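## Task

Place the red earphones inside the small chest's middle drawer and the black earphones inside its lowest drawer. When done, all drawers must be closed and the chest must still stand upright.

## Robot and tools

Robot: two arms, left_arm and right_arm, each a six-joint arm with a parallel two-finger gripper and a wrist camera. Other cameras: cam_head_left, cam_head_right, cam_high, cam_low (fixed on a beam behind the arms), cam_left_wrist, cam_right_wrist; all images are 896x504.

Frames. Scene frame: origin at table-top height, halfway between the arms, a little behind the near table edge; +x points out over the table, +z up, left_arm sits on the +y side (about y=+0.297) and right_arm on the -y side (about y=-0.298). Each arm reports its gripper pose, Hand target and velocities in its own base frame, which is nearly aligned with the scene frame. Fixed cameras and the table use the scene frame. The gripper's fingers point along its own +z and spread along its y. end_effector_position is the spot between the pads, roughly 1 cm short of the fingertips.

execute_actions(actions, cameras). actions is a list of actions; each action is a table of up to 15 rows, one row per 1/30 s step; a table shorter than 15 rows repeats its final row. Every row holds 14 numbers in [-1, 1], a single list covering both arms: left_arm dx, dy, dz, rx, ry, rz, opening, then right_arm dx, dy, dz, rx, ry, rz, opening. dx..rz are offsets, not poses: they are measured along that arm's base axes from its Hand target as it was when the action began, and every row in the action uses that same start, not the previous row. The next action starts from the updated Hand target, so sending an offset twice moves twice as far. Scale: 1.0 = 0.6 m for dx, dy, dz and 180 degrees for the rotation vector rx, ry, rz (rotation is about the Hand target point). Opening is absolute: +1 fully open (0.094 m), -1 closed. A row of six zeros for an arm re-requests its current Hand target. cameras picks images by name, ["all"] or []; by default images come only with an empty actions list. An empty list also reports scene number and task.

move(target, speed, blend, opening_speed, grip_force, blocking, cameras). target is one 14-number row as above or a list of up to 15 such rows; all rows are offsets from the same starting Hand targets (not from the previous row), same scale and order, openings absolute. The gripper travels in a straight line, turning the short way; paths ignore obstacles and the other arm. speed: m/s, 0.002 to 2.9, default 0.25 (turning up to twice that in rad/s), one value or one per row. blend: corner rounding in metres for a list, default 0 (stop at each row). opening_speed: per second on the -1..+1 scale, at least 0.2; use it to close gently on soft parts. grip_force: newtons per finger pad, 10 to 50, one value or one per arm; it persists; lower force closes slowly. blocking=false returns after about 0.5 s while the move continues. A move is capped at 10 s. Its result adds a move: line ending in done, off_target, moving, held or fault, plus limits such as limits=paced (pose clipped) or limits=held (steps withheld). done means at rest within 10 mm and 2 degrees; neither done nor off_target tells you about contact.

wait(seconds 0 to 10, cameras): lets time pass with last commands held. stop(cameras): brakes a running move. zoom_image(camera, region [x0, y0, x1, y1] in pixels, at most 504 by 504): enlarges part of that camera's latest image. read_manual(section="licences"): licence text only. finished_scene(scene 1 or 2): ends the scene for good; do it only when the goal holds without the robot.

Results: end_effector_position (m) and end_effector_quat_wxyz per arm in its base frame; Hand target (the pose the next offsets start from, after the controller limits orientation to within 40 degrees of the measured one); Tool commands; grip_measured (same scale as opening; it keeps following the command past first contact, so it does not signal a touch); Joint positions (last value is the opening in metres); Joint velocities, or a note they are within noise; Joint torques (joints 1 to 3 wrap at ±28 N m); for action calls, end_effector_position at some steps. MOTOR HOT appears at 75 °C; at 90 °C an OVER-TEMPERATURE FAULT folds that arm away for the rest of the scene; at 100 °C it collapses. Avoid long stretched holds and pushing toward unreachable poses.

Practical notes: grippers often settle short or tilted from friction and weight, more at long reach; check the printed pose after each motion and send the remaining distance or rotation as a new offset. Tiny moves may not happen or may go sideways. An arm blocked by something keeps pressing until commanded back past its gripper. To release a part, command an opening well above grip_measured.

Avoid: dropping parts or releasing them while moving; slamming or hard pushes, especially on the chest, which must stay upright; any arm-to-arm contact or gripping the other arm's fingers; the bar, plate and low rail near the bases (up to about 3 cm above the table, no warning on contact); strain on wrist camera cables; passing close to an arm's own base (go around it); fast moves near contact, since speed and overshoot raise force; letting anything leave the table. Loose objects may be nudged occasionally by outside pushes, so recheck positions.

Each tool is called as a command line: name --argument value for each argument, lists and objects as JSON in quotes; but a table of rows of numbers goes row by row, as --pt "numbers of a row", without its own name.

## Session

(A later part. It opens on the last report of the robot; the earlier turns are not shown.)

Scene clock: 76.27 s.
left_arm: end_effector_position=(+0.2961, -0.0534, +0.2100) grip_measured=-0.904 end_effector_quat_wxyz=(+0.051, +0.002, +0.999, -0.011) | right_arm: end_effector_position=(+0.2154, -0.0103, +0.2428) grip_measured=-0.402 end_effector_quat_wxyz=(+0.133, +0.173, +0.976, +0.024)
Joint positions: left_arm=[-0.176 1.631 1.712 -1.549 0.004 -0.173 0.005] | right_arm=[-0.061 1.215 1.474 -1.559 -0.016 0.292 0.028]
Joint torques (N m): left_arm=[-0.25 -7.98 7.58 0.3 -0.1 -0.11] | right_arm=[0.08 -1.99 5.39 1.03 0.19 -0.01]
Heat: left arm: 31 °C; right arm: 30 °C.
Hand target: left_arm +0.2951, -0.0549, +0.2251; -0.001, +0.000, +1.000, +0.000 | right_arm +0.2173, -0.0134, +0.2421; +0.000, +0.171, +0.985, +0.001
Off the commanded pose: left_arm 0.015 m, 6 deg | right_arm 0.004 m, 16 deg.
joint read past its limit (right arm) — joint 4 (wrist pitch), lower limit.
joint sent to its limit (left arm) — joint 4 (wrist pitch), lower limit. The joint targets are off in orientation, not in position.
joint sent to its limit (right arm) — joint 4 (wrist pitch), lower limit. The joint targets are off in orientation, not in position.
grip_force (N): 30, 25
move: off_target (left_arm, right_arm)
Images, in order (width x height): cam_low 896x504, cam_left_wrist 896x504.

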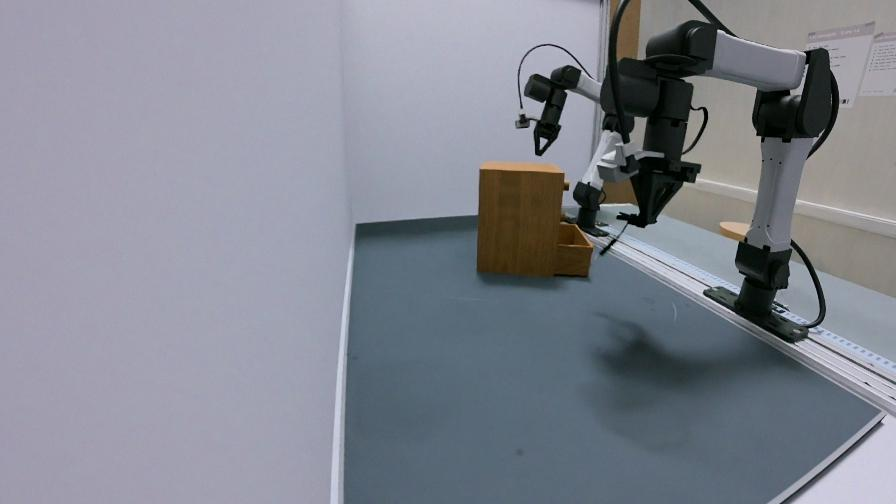

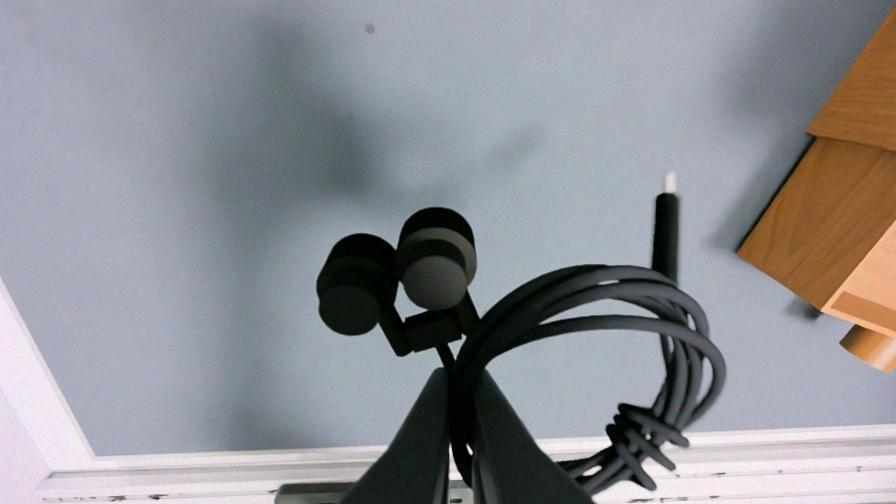

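move --target '[-0.117,-0.362,-0.025,-0.053,-0.302,-0.102,-1,0,0,0,0,0,0,-0.4]' --speed 0.35 --cameras '["cam_left_wrist","cam_head_right","cam_high"]'

Scene clock: 79.77 s.
left_arm: end_effector_position=(+0.2226, -0.2701, +0.2091) grip_measured=-0.904 end_effector_quat_wxyz=(+0.442, +0.158, +0.879, -0.080) | right_arm: end_effector_position=(+0.2154, -0.0103, +0.2428) grip_measured=-0.402 end_effector_quat_wxyz=(+0.133, +0.173, +0.976, +0.024)
Joint positions: left_arm=[-1.178 1.253 1.026 -0.603 -0.627 -0.57 0.005] | right_arm=[-0.061 1.215 1.474 -1.559 -0.016 0.292 0.028]
Joint torques (N m): left_arm=[-0.13 -3.67 5.18 1.91 -0.69 0.02] | right_arm=[0.08 -2 5.41 1.03 0.2 -0.01]
Heat: left arm: 31 °C; right arm: 30 °C.
Hand target: left_arm +0.2249, -0.2721, +0.2101; +0.453, +0.154, +0.874, -0.080 | right_arm +0.2173, -0.0134, +0.2421; +0.000, +0.171, +0.985, +0.001
Off the commanded pose: left_arm 0.003 m, 2 deg | right_arm 0.004 m, 16 deg.
joint read past its limit (right arm) — joint 4 (wrist pitch), lower limit.
joint sent to its limit (right arm) — joint 4 (wrist pitch), lower limit. The joint targets are off in orientation, not in position.
grip_force (N): 30, 25
move: off_target (right_arm)
Images, in order (width x height): cam_head_right 896x504, cam_high 896x504, cam_left_wrist 896x504.

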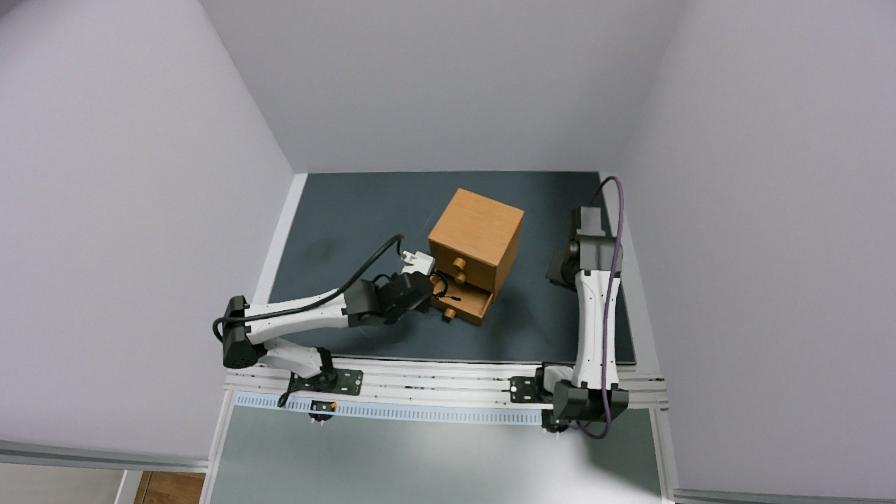

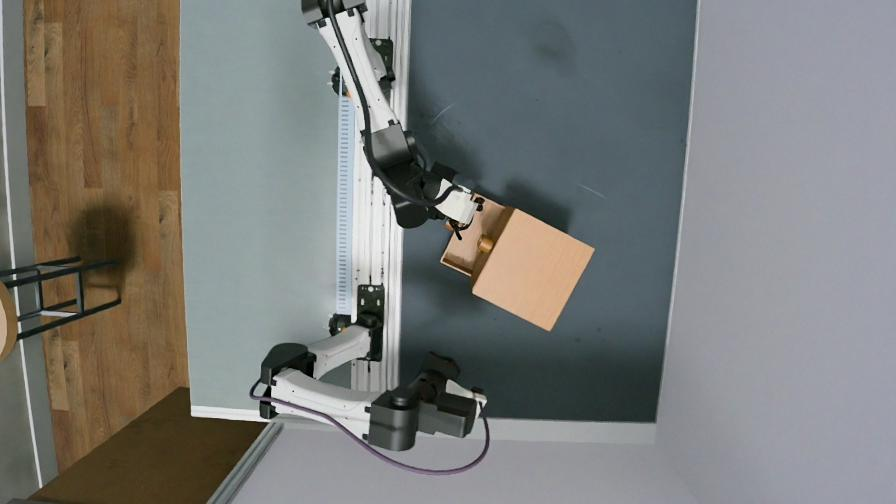

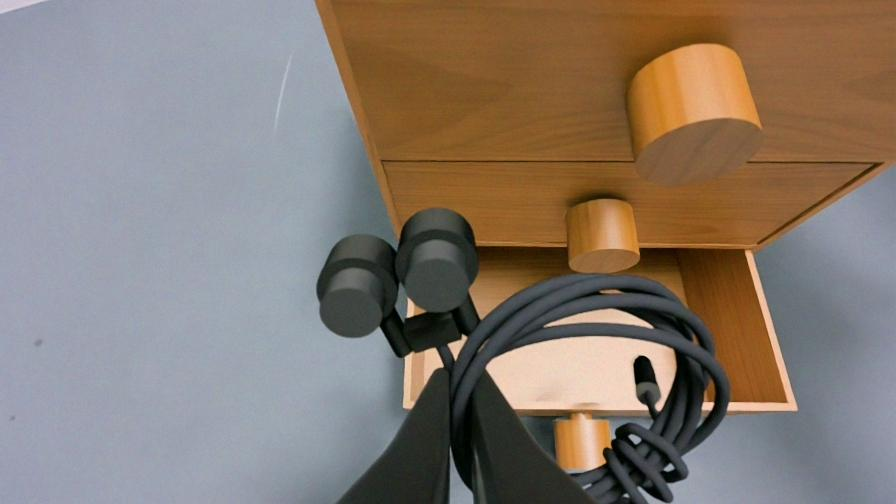

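move --pt "0.072 -0.0705 0 0 0 0 -1 0 0 0 0 0 0 -0.4" --pt "0.072 -0.0705 -0.195 0 0 0 -1 0 0 0 0 0 0 -0.4" --speed '[0.15,0.12]' --blend '[0.01,0]' --cameras '["cam_left_wrist","cam_head_right"]'

Scene clock: 82.87 s.
left_arm: end_effector_position=(+0.2741, -0.3211, +0.1271) grip_measured=-0.904 end_effector_quat_wxyz=(+0.489, +0.121, +0.857, -0.109) | right_arm: end_effector_position=(+0.2154, -0.0103, +0.2428) grip_measured=-0.402 end_effector_quat_wxyz=(+0.133, +0.173, +0.976, +0.024)
Joint positions: left_arm=[-1.11 1.563 0.836 0.06 -0.633 -0.515 0.004] | right_arm=[-0.061 1.215 1.474 -1.559 -0.016 0.292 0.028]
Joint torques (N m): left_arm=[1.02 -2.78 3.81 1.23 0.1 0.18] | right_arm=[0.08 -1.99 5.39 1.03 0.2 -0.01]
Heat: left arm: 31 °C; right arm: 30 °C.
Hand target: left_arm +0.2680, -0.3145, +0.0930; +0.453, +0.154, +0.874, -0.080 | right_arm +0.2173, -0.0134, +0.2421; +0.000, +0.171, +0.985, +0.001
Off the commanded pose: left_arm 0.035 m, 7 deg | right_arm 0.004 m, 16 deg.
joint read past its limit (right arm) — joint 4 (wrist pitch), lower limit.
joint sent to its limit (right arm) — joint 4 (wrist pitch), lower limit. The joint targets are off in orientation, not in position.
grip_force (N): 30, 25
move: off_target (left_arm, right_arm)
Images, in order (width x height): cam_head_right 896x504, cam_left_wrist 896x504.

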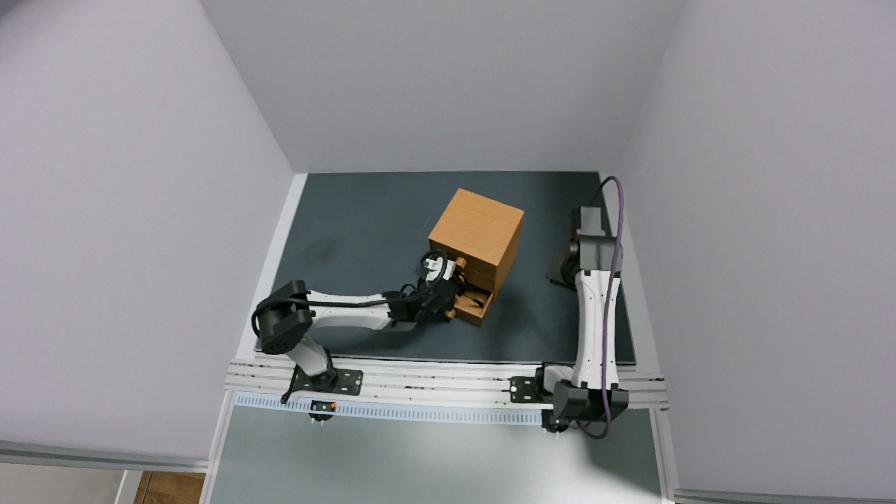

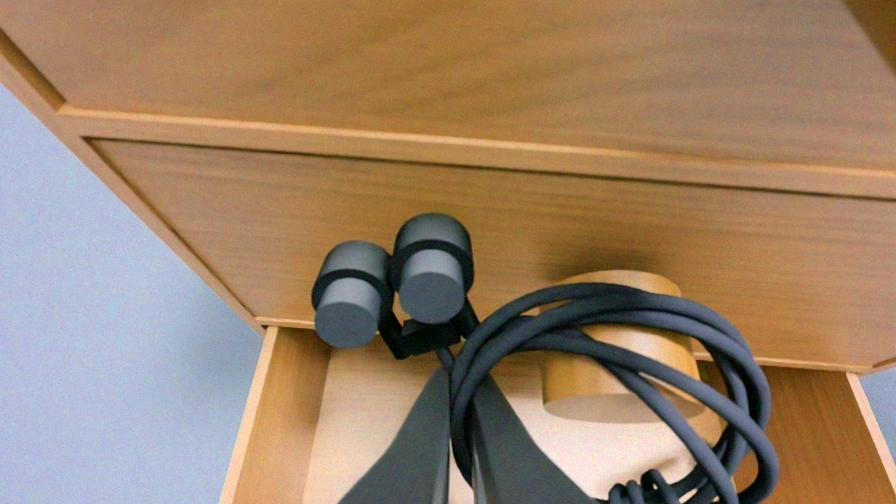

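move --pt "0 0 0.128 0 0 0 -1 0 0 0 0 0 0 -0.4" --pt "-0.032 0.0375 0.128 0 0 0 -1 0 0 0 0 0 0 -0.4" --pt "-0.032 0.0375 -0.003 0 0 0 -1 0 0 0 0 0 0 -0.4" --speed '[0.15,0.15,0.1]' --blend '[0.01,0.0,0]' --cameras '["cam_left_wrist","cam_head_right"]'

Scene clock: 86.07 s.
left_arm: end_effector_position=(+0.2540, -0.2922, +0.1006) grip_measured=-0.905 end_effector_quat_wxyz=(+0.459, +0.149, +0.872, -0.082) | right_arm: end_effector_position=(+0.2154, -0.0103, +0.2428) grip_measured=-0.402 end_effector_quat_wxyz=(+0.133, +0.173, +0.976, +0.024)
Joint positions: left_arm=[-1.117 1.493 0.727 0.003 -0.613 -0.51 0.004] | right_arm=[-0.061 1.215 1.474 -1.559 -0.016 0.292 0.028]
Joint torques (N m): left_arm=[-0.64 -4.33 4.08 1.74 -0.39 -0.09] | right_arm=[0.08 -1.99 5.38 1.03 0.19 -0.01]
Heat: left arm: 31 °C; right arm: 31 °C.
Hand target: left_arm +0.2489, -0.2919, +0.0913; +0.453, +0.154, +0.874, -0.080 | right_arm +0.2173, -0.0134, +0.2421; +0.000, +0.171, +0.985, +0.001
Off the commanded pose: left_arm 0.011 m, 1 deg | right_arm 0.004 m, 16 deg.
joint read past its limit (right arm) — joint 4 (wrist pitch), lower limit.
joint sent to its limit (right arm) — joint 4 (wrist pitch), lower limit. The joint targets are off in orientation, not in position.
grip_force (N): 30, 25
move: off_target (left_arm, right_arm)
Images, in order (width x height): cam_head_right 896x504, cam_left_wrist 896x504.

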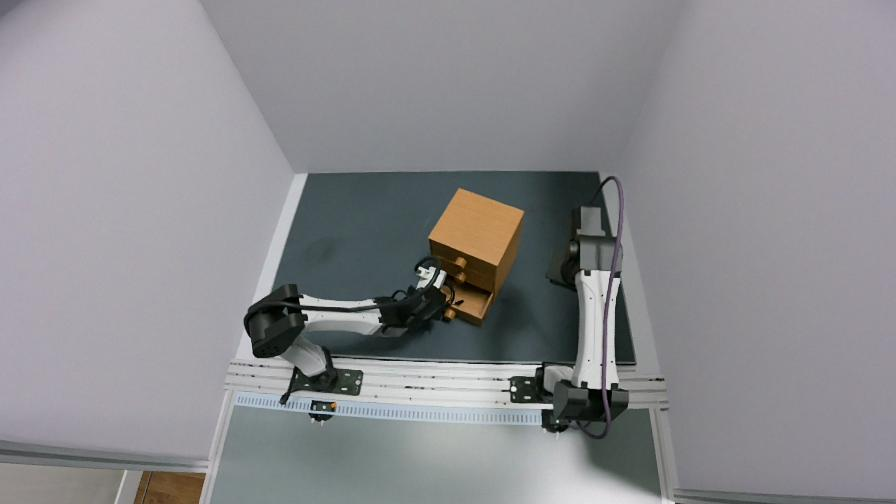

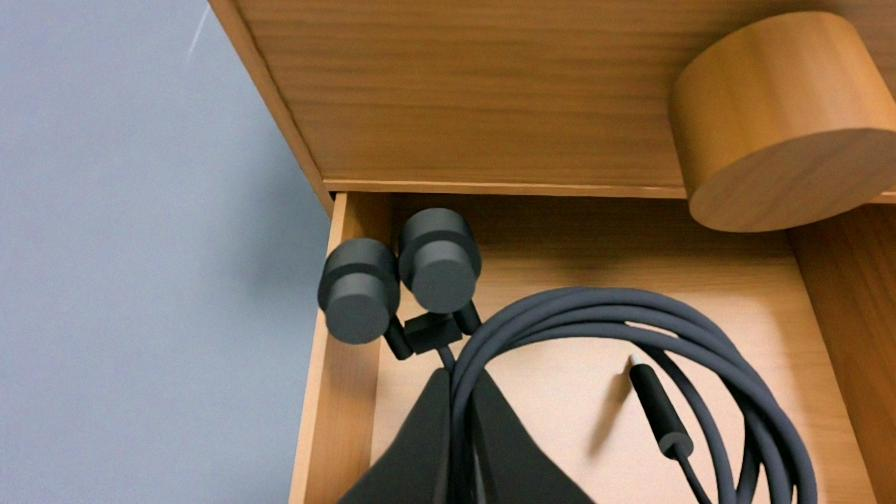

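move --pt "-0.010 -0.025 -0.01 0 0 0 -1 0 0 0 0 0 0 -0.4" --pt "-0.010 -0.025 -0.01 0 0 0 -0.3 0 0 0 0 0 0 -0.4" --speed 0.08 --cameras '["cam_left_wrist"]'

Scene clock: 87.73 s.
left_arm: end_effector_position=(+0.2528, -0.2974, +0.0959) grip_measured=-0.302 end_effector_quat_wxyz=(+0.476, +0.132, +0.867, -0.072) | right_arm: end_effector_position=(+0.2154, -0.0103, +0.2428) grip_measured=-0.402 end_effector_quat_wxyz=(+0.133, +0.173, +0.976, +0.024)
Joint positions: left_arm=[-1.153 1.542 0.73 0.043 -0.688 -0.549 0.033] | right_arm=[-0.061 1.215 1.474 -1.559 -0.016 0.292 0.028]
Joint torques (N m): left_arm=[-1.26 -3.81 6.24 1.29 0.11 -0.11] | right_arm=[0.08 -1.99 5.39 1.03 0.19 -0.01]
Heat: left arm: 31 °C; right arm: 31 °C.
Hand target: left_arm +0.2429, -0.3069, +0.0852; +0.453, +0.154, +0.874, -0.080 | right_arm +0.2173, -0.0134, +0.2421; +0.000, +0.171, +0.985, +0.001
Off the commanded pose: left_arm 0.017 m, 4 deg | right_arm 0.004 m, 16 deg.
joint read past its limit (right arm) — joint 4 (wrist pitch), lower limit.
joint sent to its limit (right arm) — joint 4 (wrist pitch), lower limit. The joint targets are off in orientation, not in position.
grip_force (N): 30, 25
move: off_target (left_arm, right_arm); target 2's new opening was sent with left_arm's hand 0.019 m and 4 deg from that target
Images, in order (width x height): cam_left_wrist 896x504.

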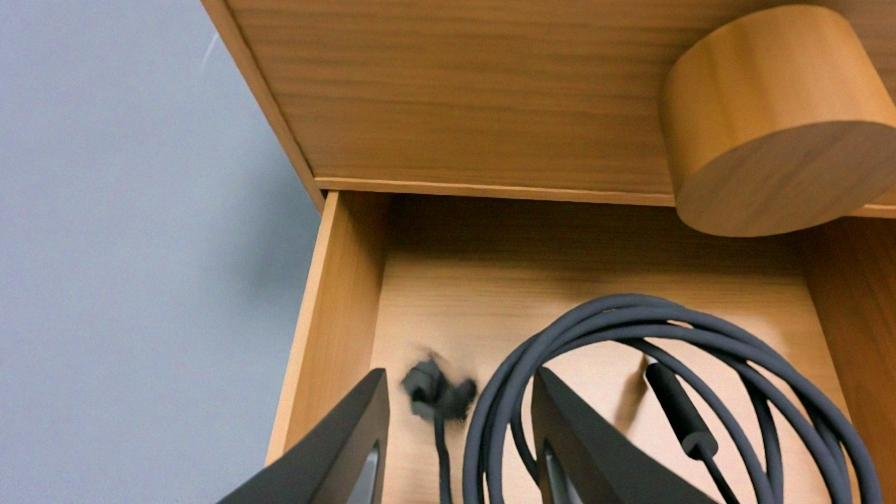

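move --pt "0.01 0 0.2 0 0 0 -0.3 0 0 0 0 0 0 -0.4" --pt "-0.05 -0.02 0.2 0 0 0 -0.3 0 0 0 0 0 0 -0.4" --speed 0.2 --cameras '["cam_left_wrist"]'

Scene clock: 90.33 s.
left_arm: end_effector_position=(+0.2095, -0.3126, +0.1849) grip_measured=-0.302 end_effector_quat_wxyz=(+0.436, +0.174, +0.881, -0.062) | right_arm: end_effector_position=(+0.2154, -0.0103, +0.2428) grip_measured=-0.402 end_effector_quat_wxyz=(+0.133, +0.173, +0.976, +0.024)
Joint positions: left_arm=[-1.281 1.43 1.093 -0.585 -0.695 -0.65 0.033] | right_arm=[-0.061 1.215 1.474 -1.559 -0.016 0.292 0.028]
Joint torques (N m): left_arm=[-0.09 -5.86 9.29 1.4 -0.78 -0.16] | right_arm=[0.06 -2 5.39 1.04 0.19 -0.01]
Heat: left arm: 32 °C; right arm: 31 °C.
Hand target: left_arm +0.2128, -0.3190, +0.2052; +0.453, +0.154, +0.874, -0.080 | right_arm +0.2173, -0.0134, +0.2421; +0.000, +0.171, +0.985, +0.001
Off the commanded pose: left_arm 0.022 m, 4 deg | right_arm 0.004 m, 16 deg.
joint read past its limit (right arm) — joint 4 (wrist pitch), lower limit.
joint sent to its limit (right arm) — joint 4 (wrist pitch), lower limit. The joint targets are off in orientation, not in position.
grip_force (N): 30, 25
move: off_target (left_arm, right_arm)
Images, in order (width x height): cam_left_wrist 896x504.

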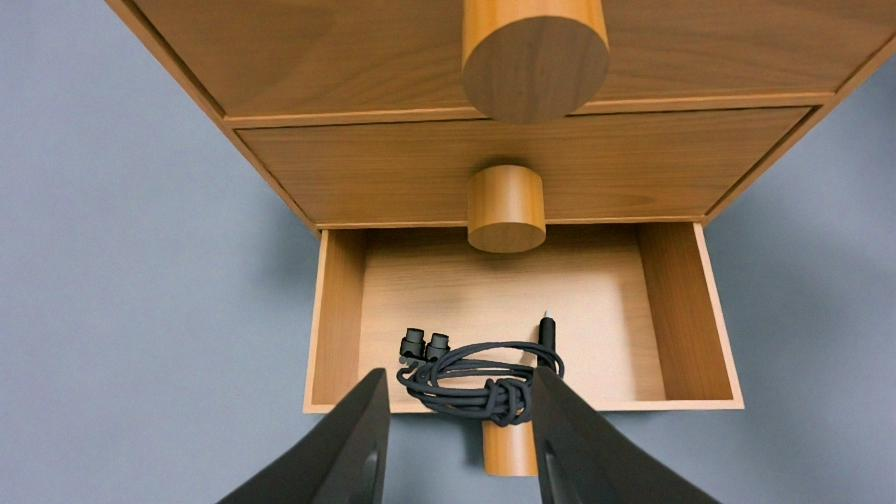

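zoom_image --camera "cam_left_wrist" --region '[360, 300, 620, 480]'

Scaled by 1.938 from the camera's 896x504 image, which has a finer 1280x720 frame.

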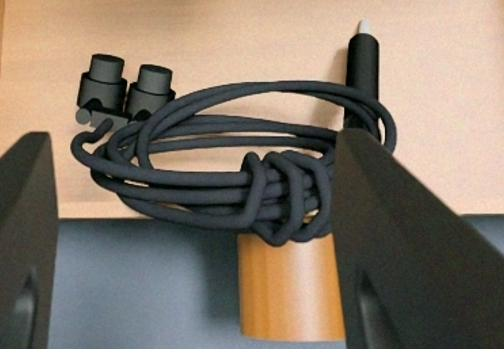

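move --pt "-0.03 -0.006 0 0 0 0 -0.75 0 0 0 0 0 0 -0.4" --pt "-0.03 -0.006 -0.13 0 0 0 -0.75 0 0 0 0 0 0 -0.4" --speed 0.15 --cameras '["cam_left_wrist"]'

Scene clock: 93.57 s.
left_arm: end_effector_position=(+0.1952, -0.3206, +0.1252) grip_measured=-0.748 end_effector_quat_wxyz=(+0.442, +0.161, +0.879, -0.073) | right_arm: end_effector_position=(+0.2154, -0.0103, +0.2428) grip_measured=-0.402 end_effector_quat_wxyz=(+0.133, +0.173, +0.976, +0.024)
Joint positions: left_arm=[-1.341 1.497 0.902 -0.345 -0.736 -0.727 0.012] | right_arm=[-0.061 1.215 1.474 -1.559 -0.016 0.292 0.028]
Joint torques (N m): left_arm=[-0.54 -5.64 4.75 1.71 -0.79 -0.1] | right_arm=[0.08 -1.99 5.41 1.03 0.19 -0.01]
Heat: left arm: 32 °C; right arm: 31 °C.
Hand target: left_arm +0.1949, -0.3224, +0.1272; +0.453, +0.154, +0.874, -0.080 | right_arm +0.2173, -0.0134, +0.2421; +0.000, +0.171, +0.985, +0.001
Off the commanded pose: left_arm 0.003 m, 2 deg | right_arm 0.004 m, 16 deg.
joint read past its limit (right arm) — joint 4 (wrist pitch), lower limit.
joint sent to its limit (right arm) — joint 4 (wrist pitch), lower limit. The joint targets are off in orientation, not in position.
grip_force (N): 30, 25
move: off_target (right_arm)
Images, in order (width x height): cam_left_wrist 896x504.

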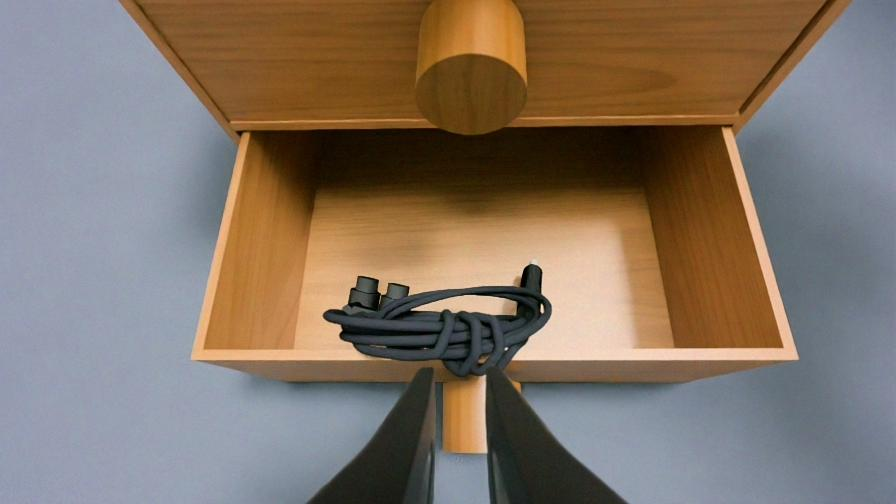

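move --pt "0.004 -0.011 -0.045 0 0 0 -0.75 0 0 0 0 0 0 -0.4" --pt "0.088 -0.042 -0.045 0 0 0 -0.75 0 0 0 0 0 0 -0.4" --pt "0.05 -0.03 0.09 0 0 0 -0.75 0 0 0 0 0 0 -0.4" --pt "-0.03 -0.006 0.09 0 0 0 -0.75 0 0 0 0 0 0 -0.4" --speed '[0.1,0.08,0.15,0.2]' --blend '[0,0.0,0.01,0]' --cameras '["cam_left_wrist"]'

Scene clock: 97.60 s.
left_arm: end_effector_position=(+0.1758, -0.3253, +0.1669) grip_measured=-0.748 end_effector_quat_wxyz=(+0.439, +0.171, +0.880, -0.066) | right_arm: end_effector_position=(+0.2154, -0.0103, +0.2428) grip_measured=-0.402 end_effector_quat_wxyz=(+0.133, +0.173, +0.976, +0.024)
Joint positions: left_arm=[-1.41 1.473 1.068 -0.601 -0.772 -0.792 0.012] | right_arm=[-0.061 1.215 1.474 -1.559 -0.016 0.292 0.028]
Joint torques (N m): left_arm=[-0.2 -7.34 6.9 1.27 -0.84 -0.2] | right_arm=[0.06 -1.99 5.39 1.04 0.19 -0.01]
Heat: left arm: 32 °C; right arm: 31 °C.
Hand target: left_arm +0.1769, -0.3261, +0.1812; +0.453, +0.154, +0.874, -0.080 | right_arm +0.2173, -0.0134, +0.2421; +0.000, +0.171, +0.985, +0.001
Off the commanded pose: left_arm 0.014 m, 3 deg | right_arm 0.004 m, 16 deg.
joint read past its limit (right arm) — joint 4 (wrist pitch), lower limit.
joint sent to its limit (right arm) — joint 4 (wrist pitch), lower limit. The joint targets are off in orientation, not in position.
grip_force (N): 30, 25
move: off_target (left_arm, right_arm)
Images, in order (width x height): cam_left_wrist 896x504.

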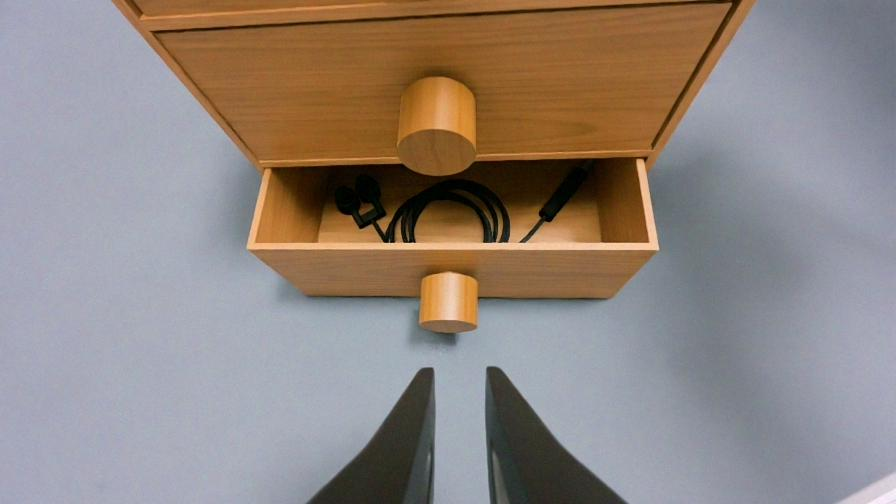

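move --pt "0.02 0.002 -0.19 -0.0475 -0.131 0 -1 0 0 0 0 0 0 -0.4" --pt "0.165 -0.052 -0.19 -0.0475 -0.131 0 -1 0 0 0 0 0 0 -0.4" --pt "0.03 -0.002 -0.1 -0.0475 -0.08 0 -1 0 0 0 0 0 0 -0.4" --speed '[0.2,0.08,0.2]' --cameras '["cam_left_wrist","cam_high","cam_head_right","cam_low"]'

Scene clock: 103.40 s.
left_arm: end_effector_position=(+0.1941, -0.3156, +0.0977) grip_measured=-0.994 end_effector_quat_wxyz=(+0.557, +0.155, +0.810, -0.095) | right_arm: end_effector_position=(+0.2154, -0.0103, +0.2428) grip_measured=-0.402 end_effector_quat_wxyz=(+0.133, +0.173, +0.976, +0.024)
Joint positions: left_arm=[-1.41 1.567 0.579 0.326 -0.944 -0.542 0] | right_arm=[-0.061 1.215 1.474 -1.559 -0.016 0.292 0.028]
Joint torques (N m): left_arm=[-0.27 -7.58 8.05 1.7 -0.64 -0.19] | right_arm=[0.09 -1.98 5.39 1.03 0.19 -0.01]
Heat: left arm: 32 °C; right arm: 31 °C.
Hand target: left_arm +0.1948, -0.3273, +0.1211; +0.569, +0.129, +0.802, -0.125 | right_arm +0.2173, -0.0134, +0.2421; +0.000, +0.171, +0.985, +0.001
Off the commanded pose: left_arm 0.026 m, 5 deg | right_arm 0.004 m, 16 deg.
joint read past its limit (right arm) — joint 4 (wrist pitch), lower limit.
joint sent to its limit (right arm) — joint 4 (wrist pitch), lower limit. The joint targets are off in orientation, not in position.
grip_force (N): 30, 25
move: off_target (left_arm, right_arm)
Images, in order (width x height): cam_head_right 896x504, cam_high 896x504, cam_low 896x504, cam_left_wrist 896x504.

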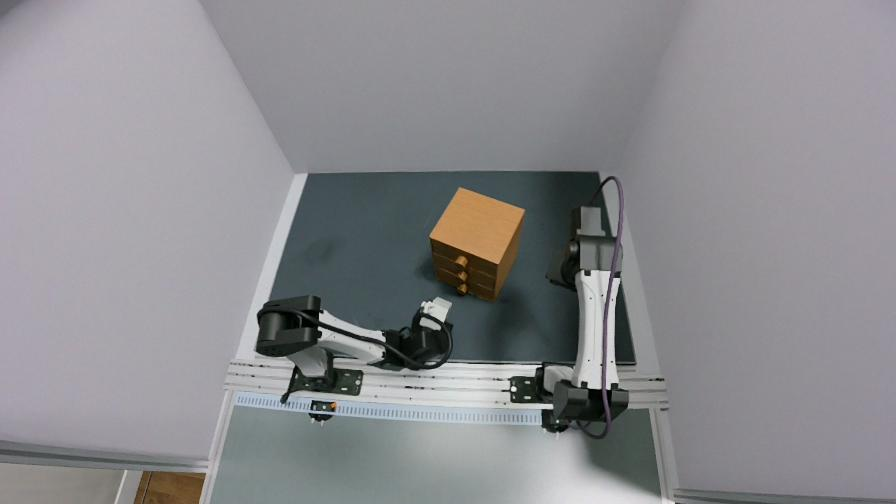

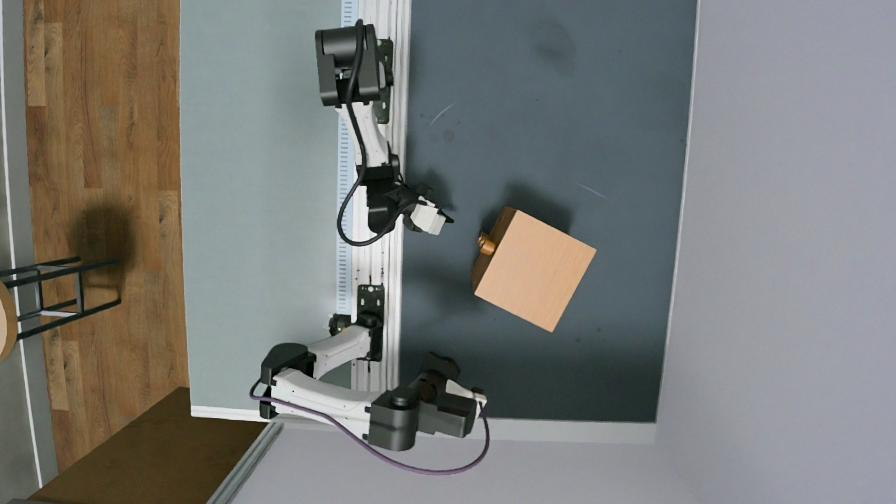

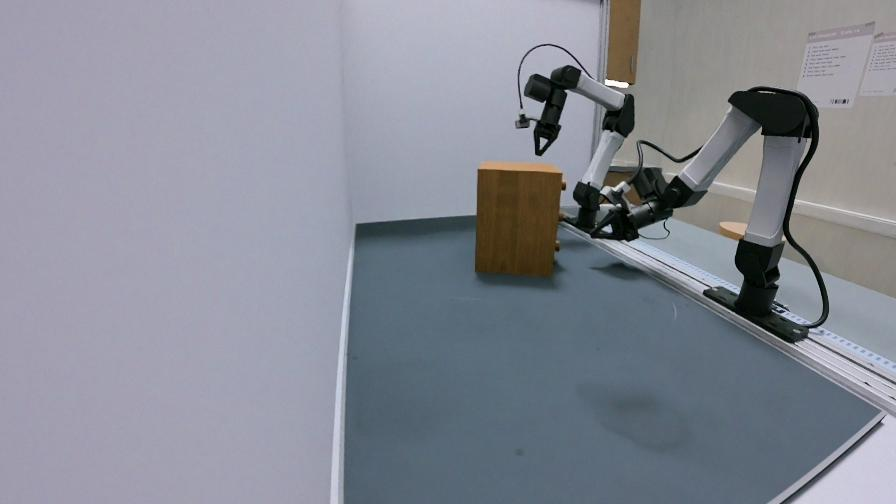

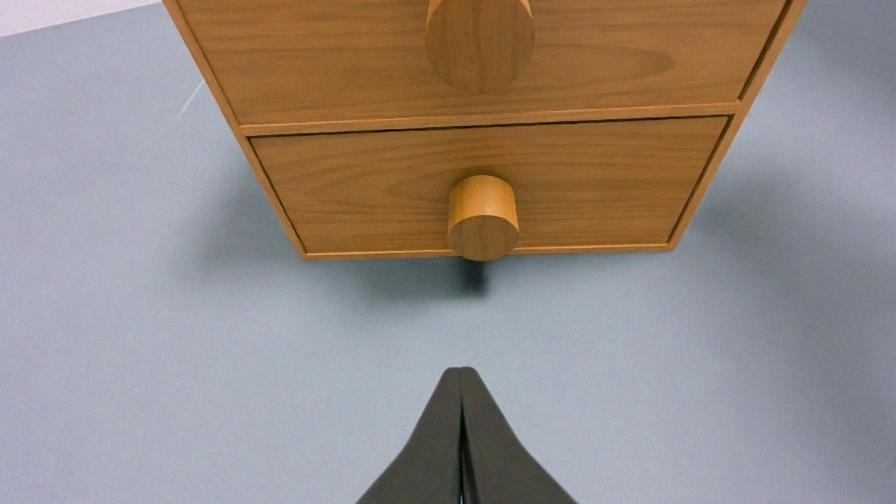

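All shut, chest upright.

finished_scene --scene 1

The scene is finished: the task was done.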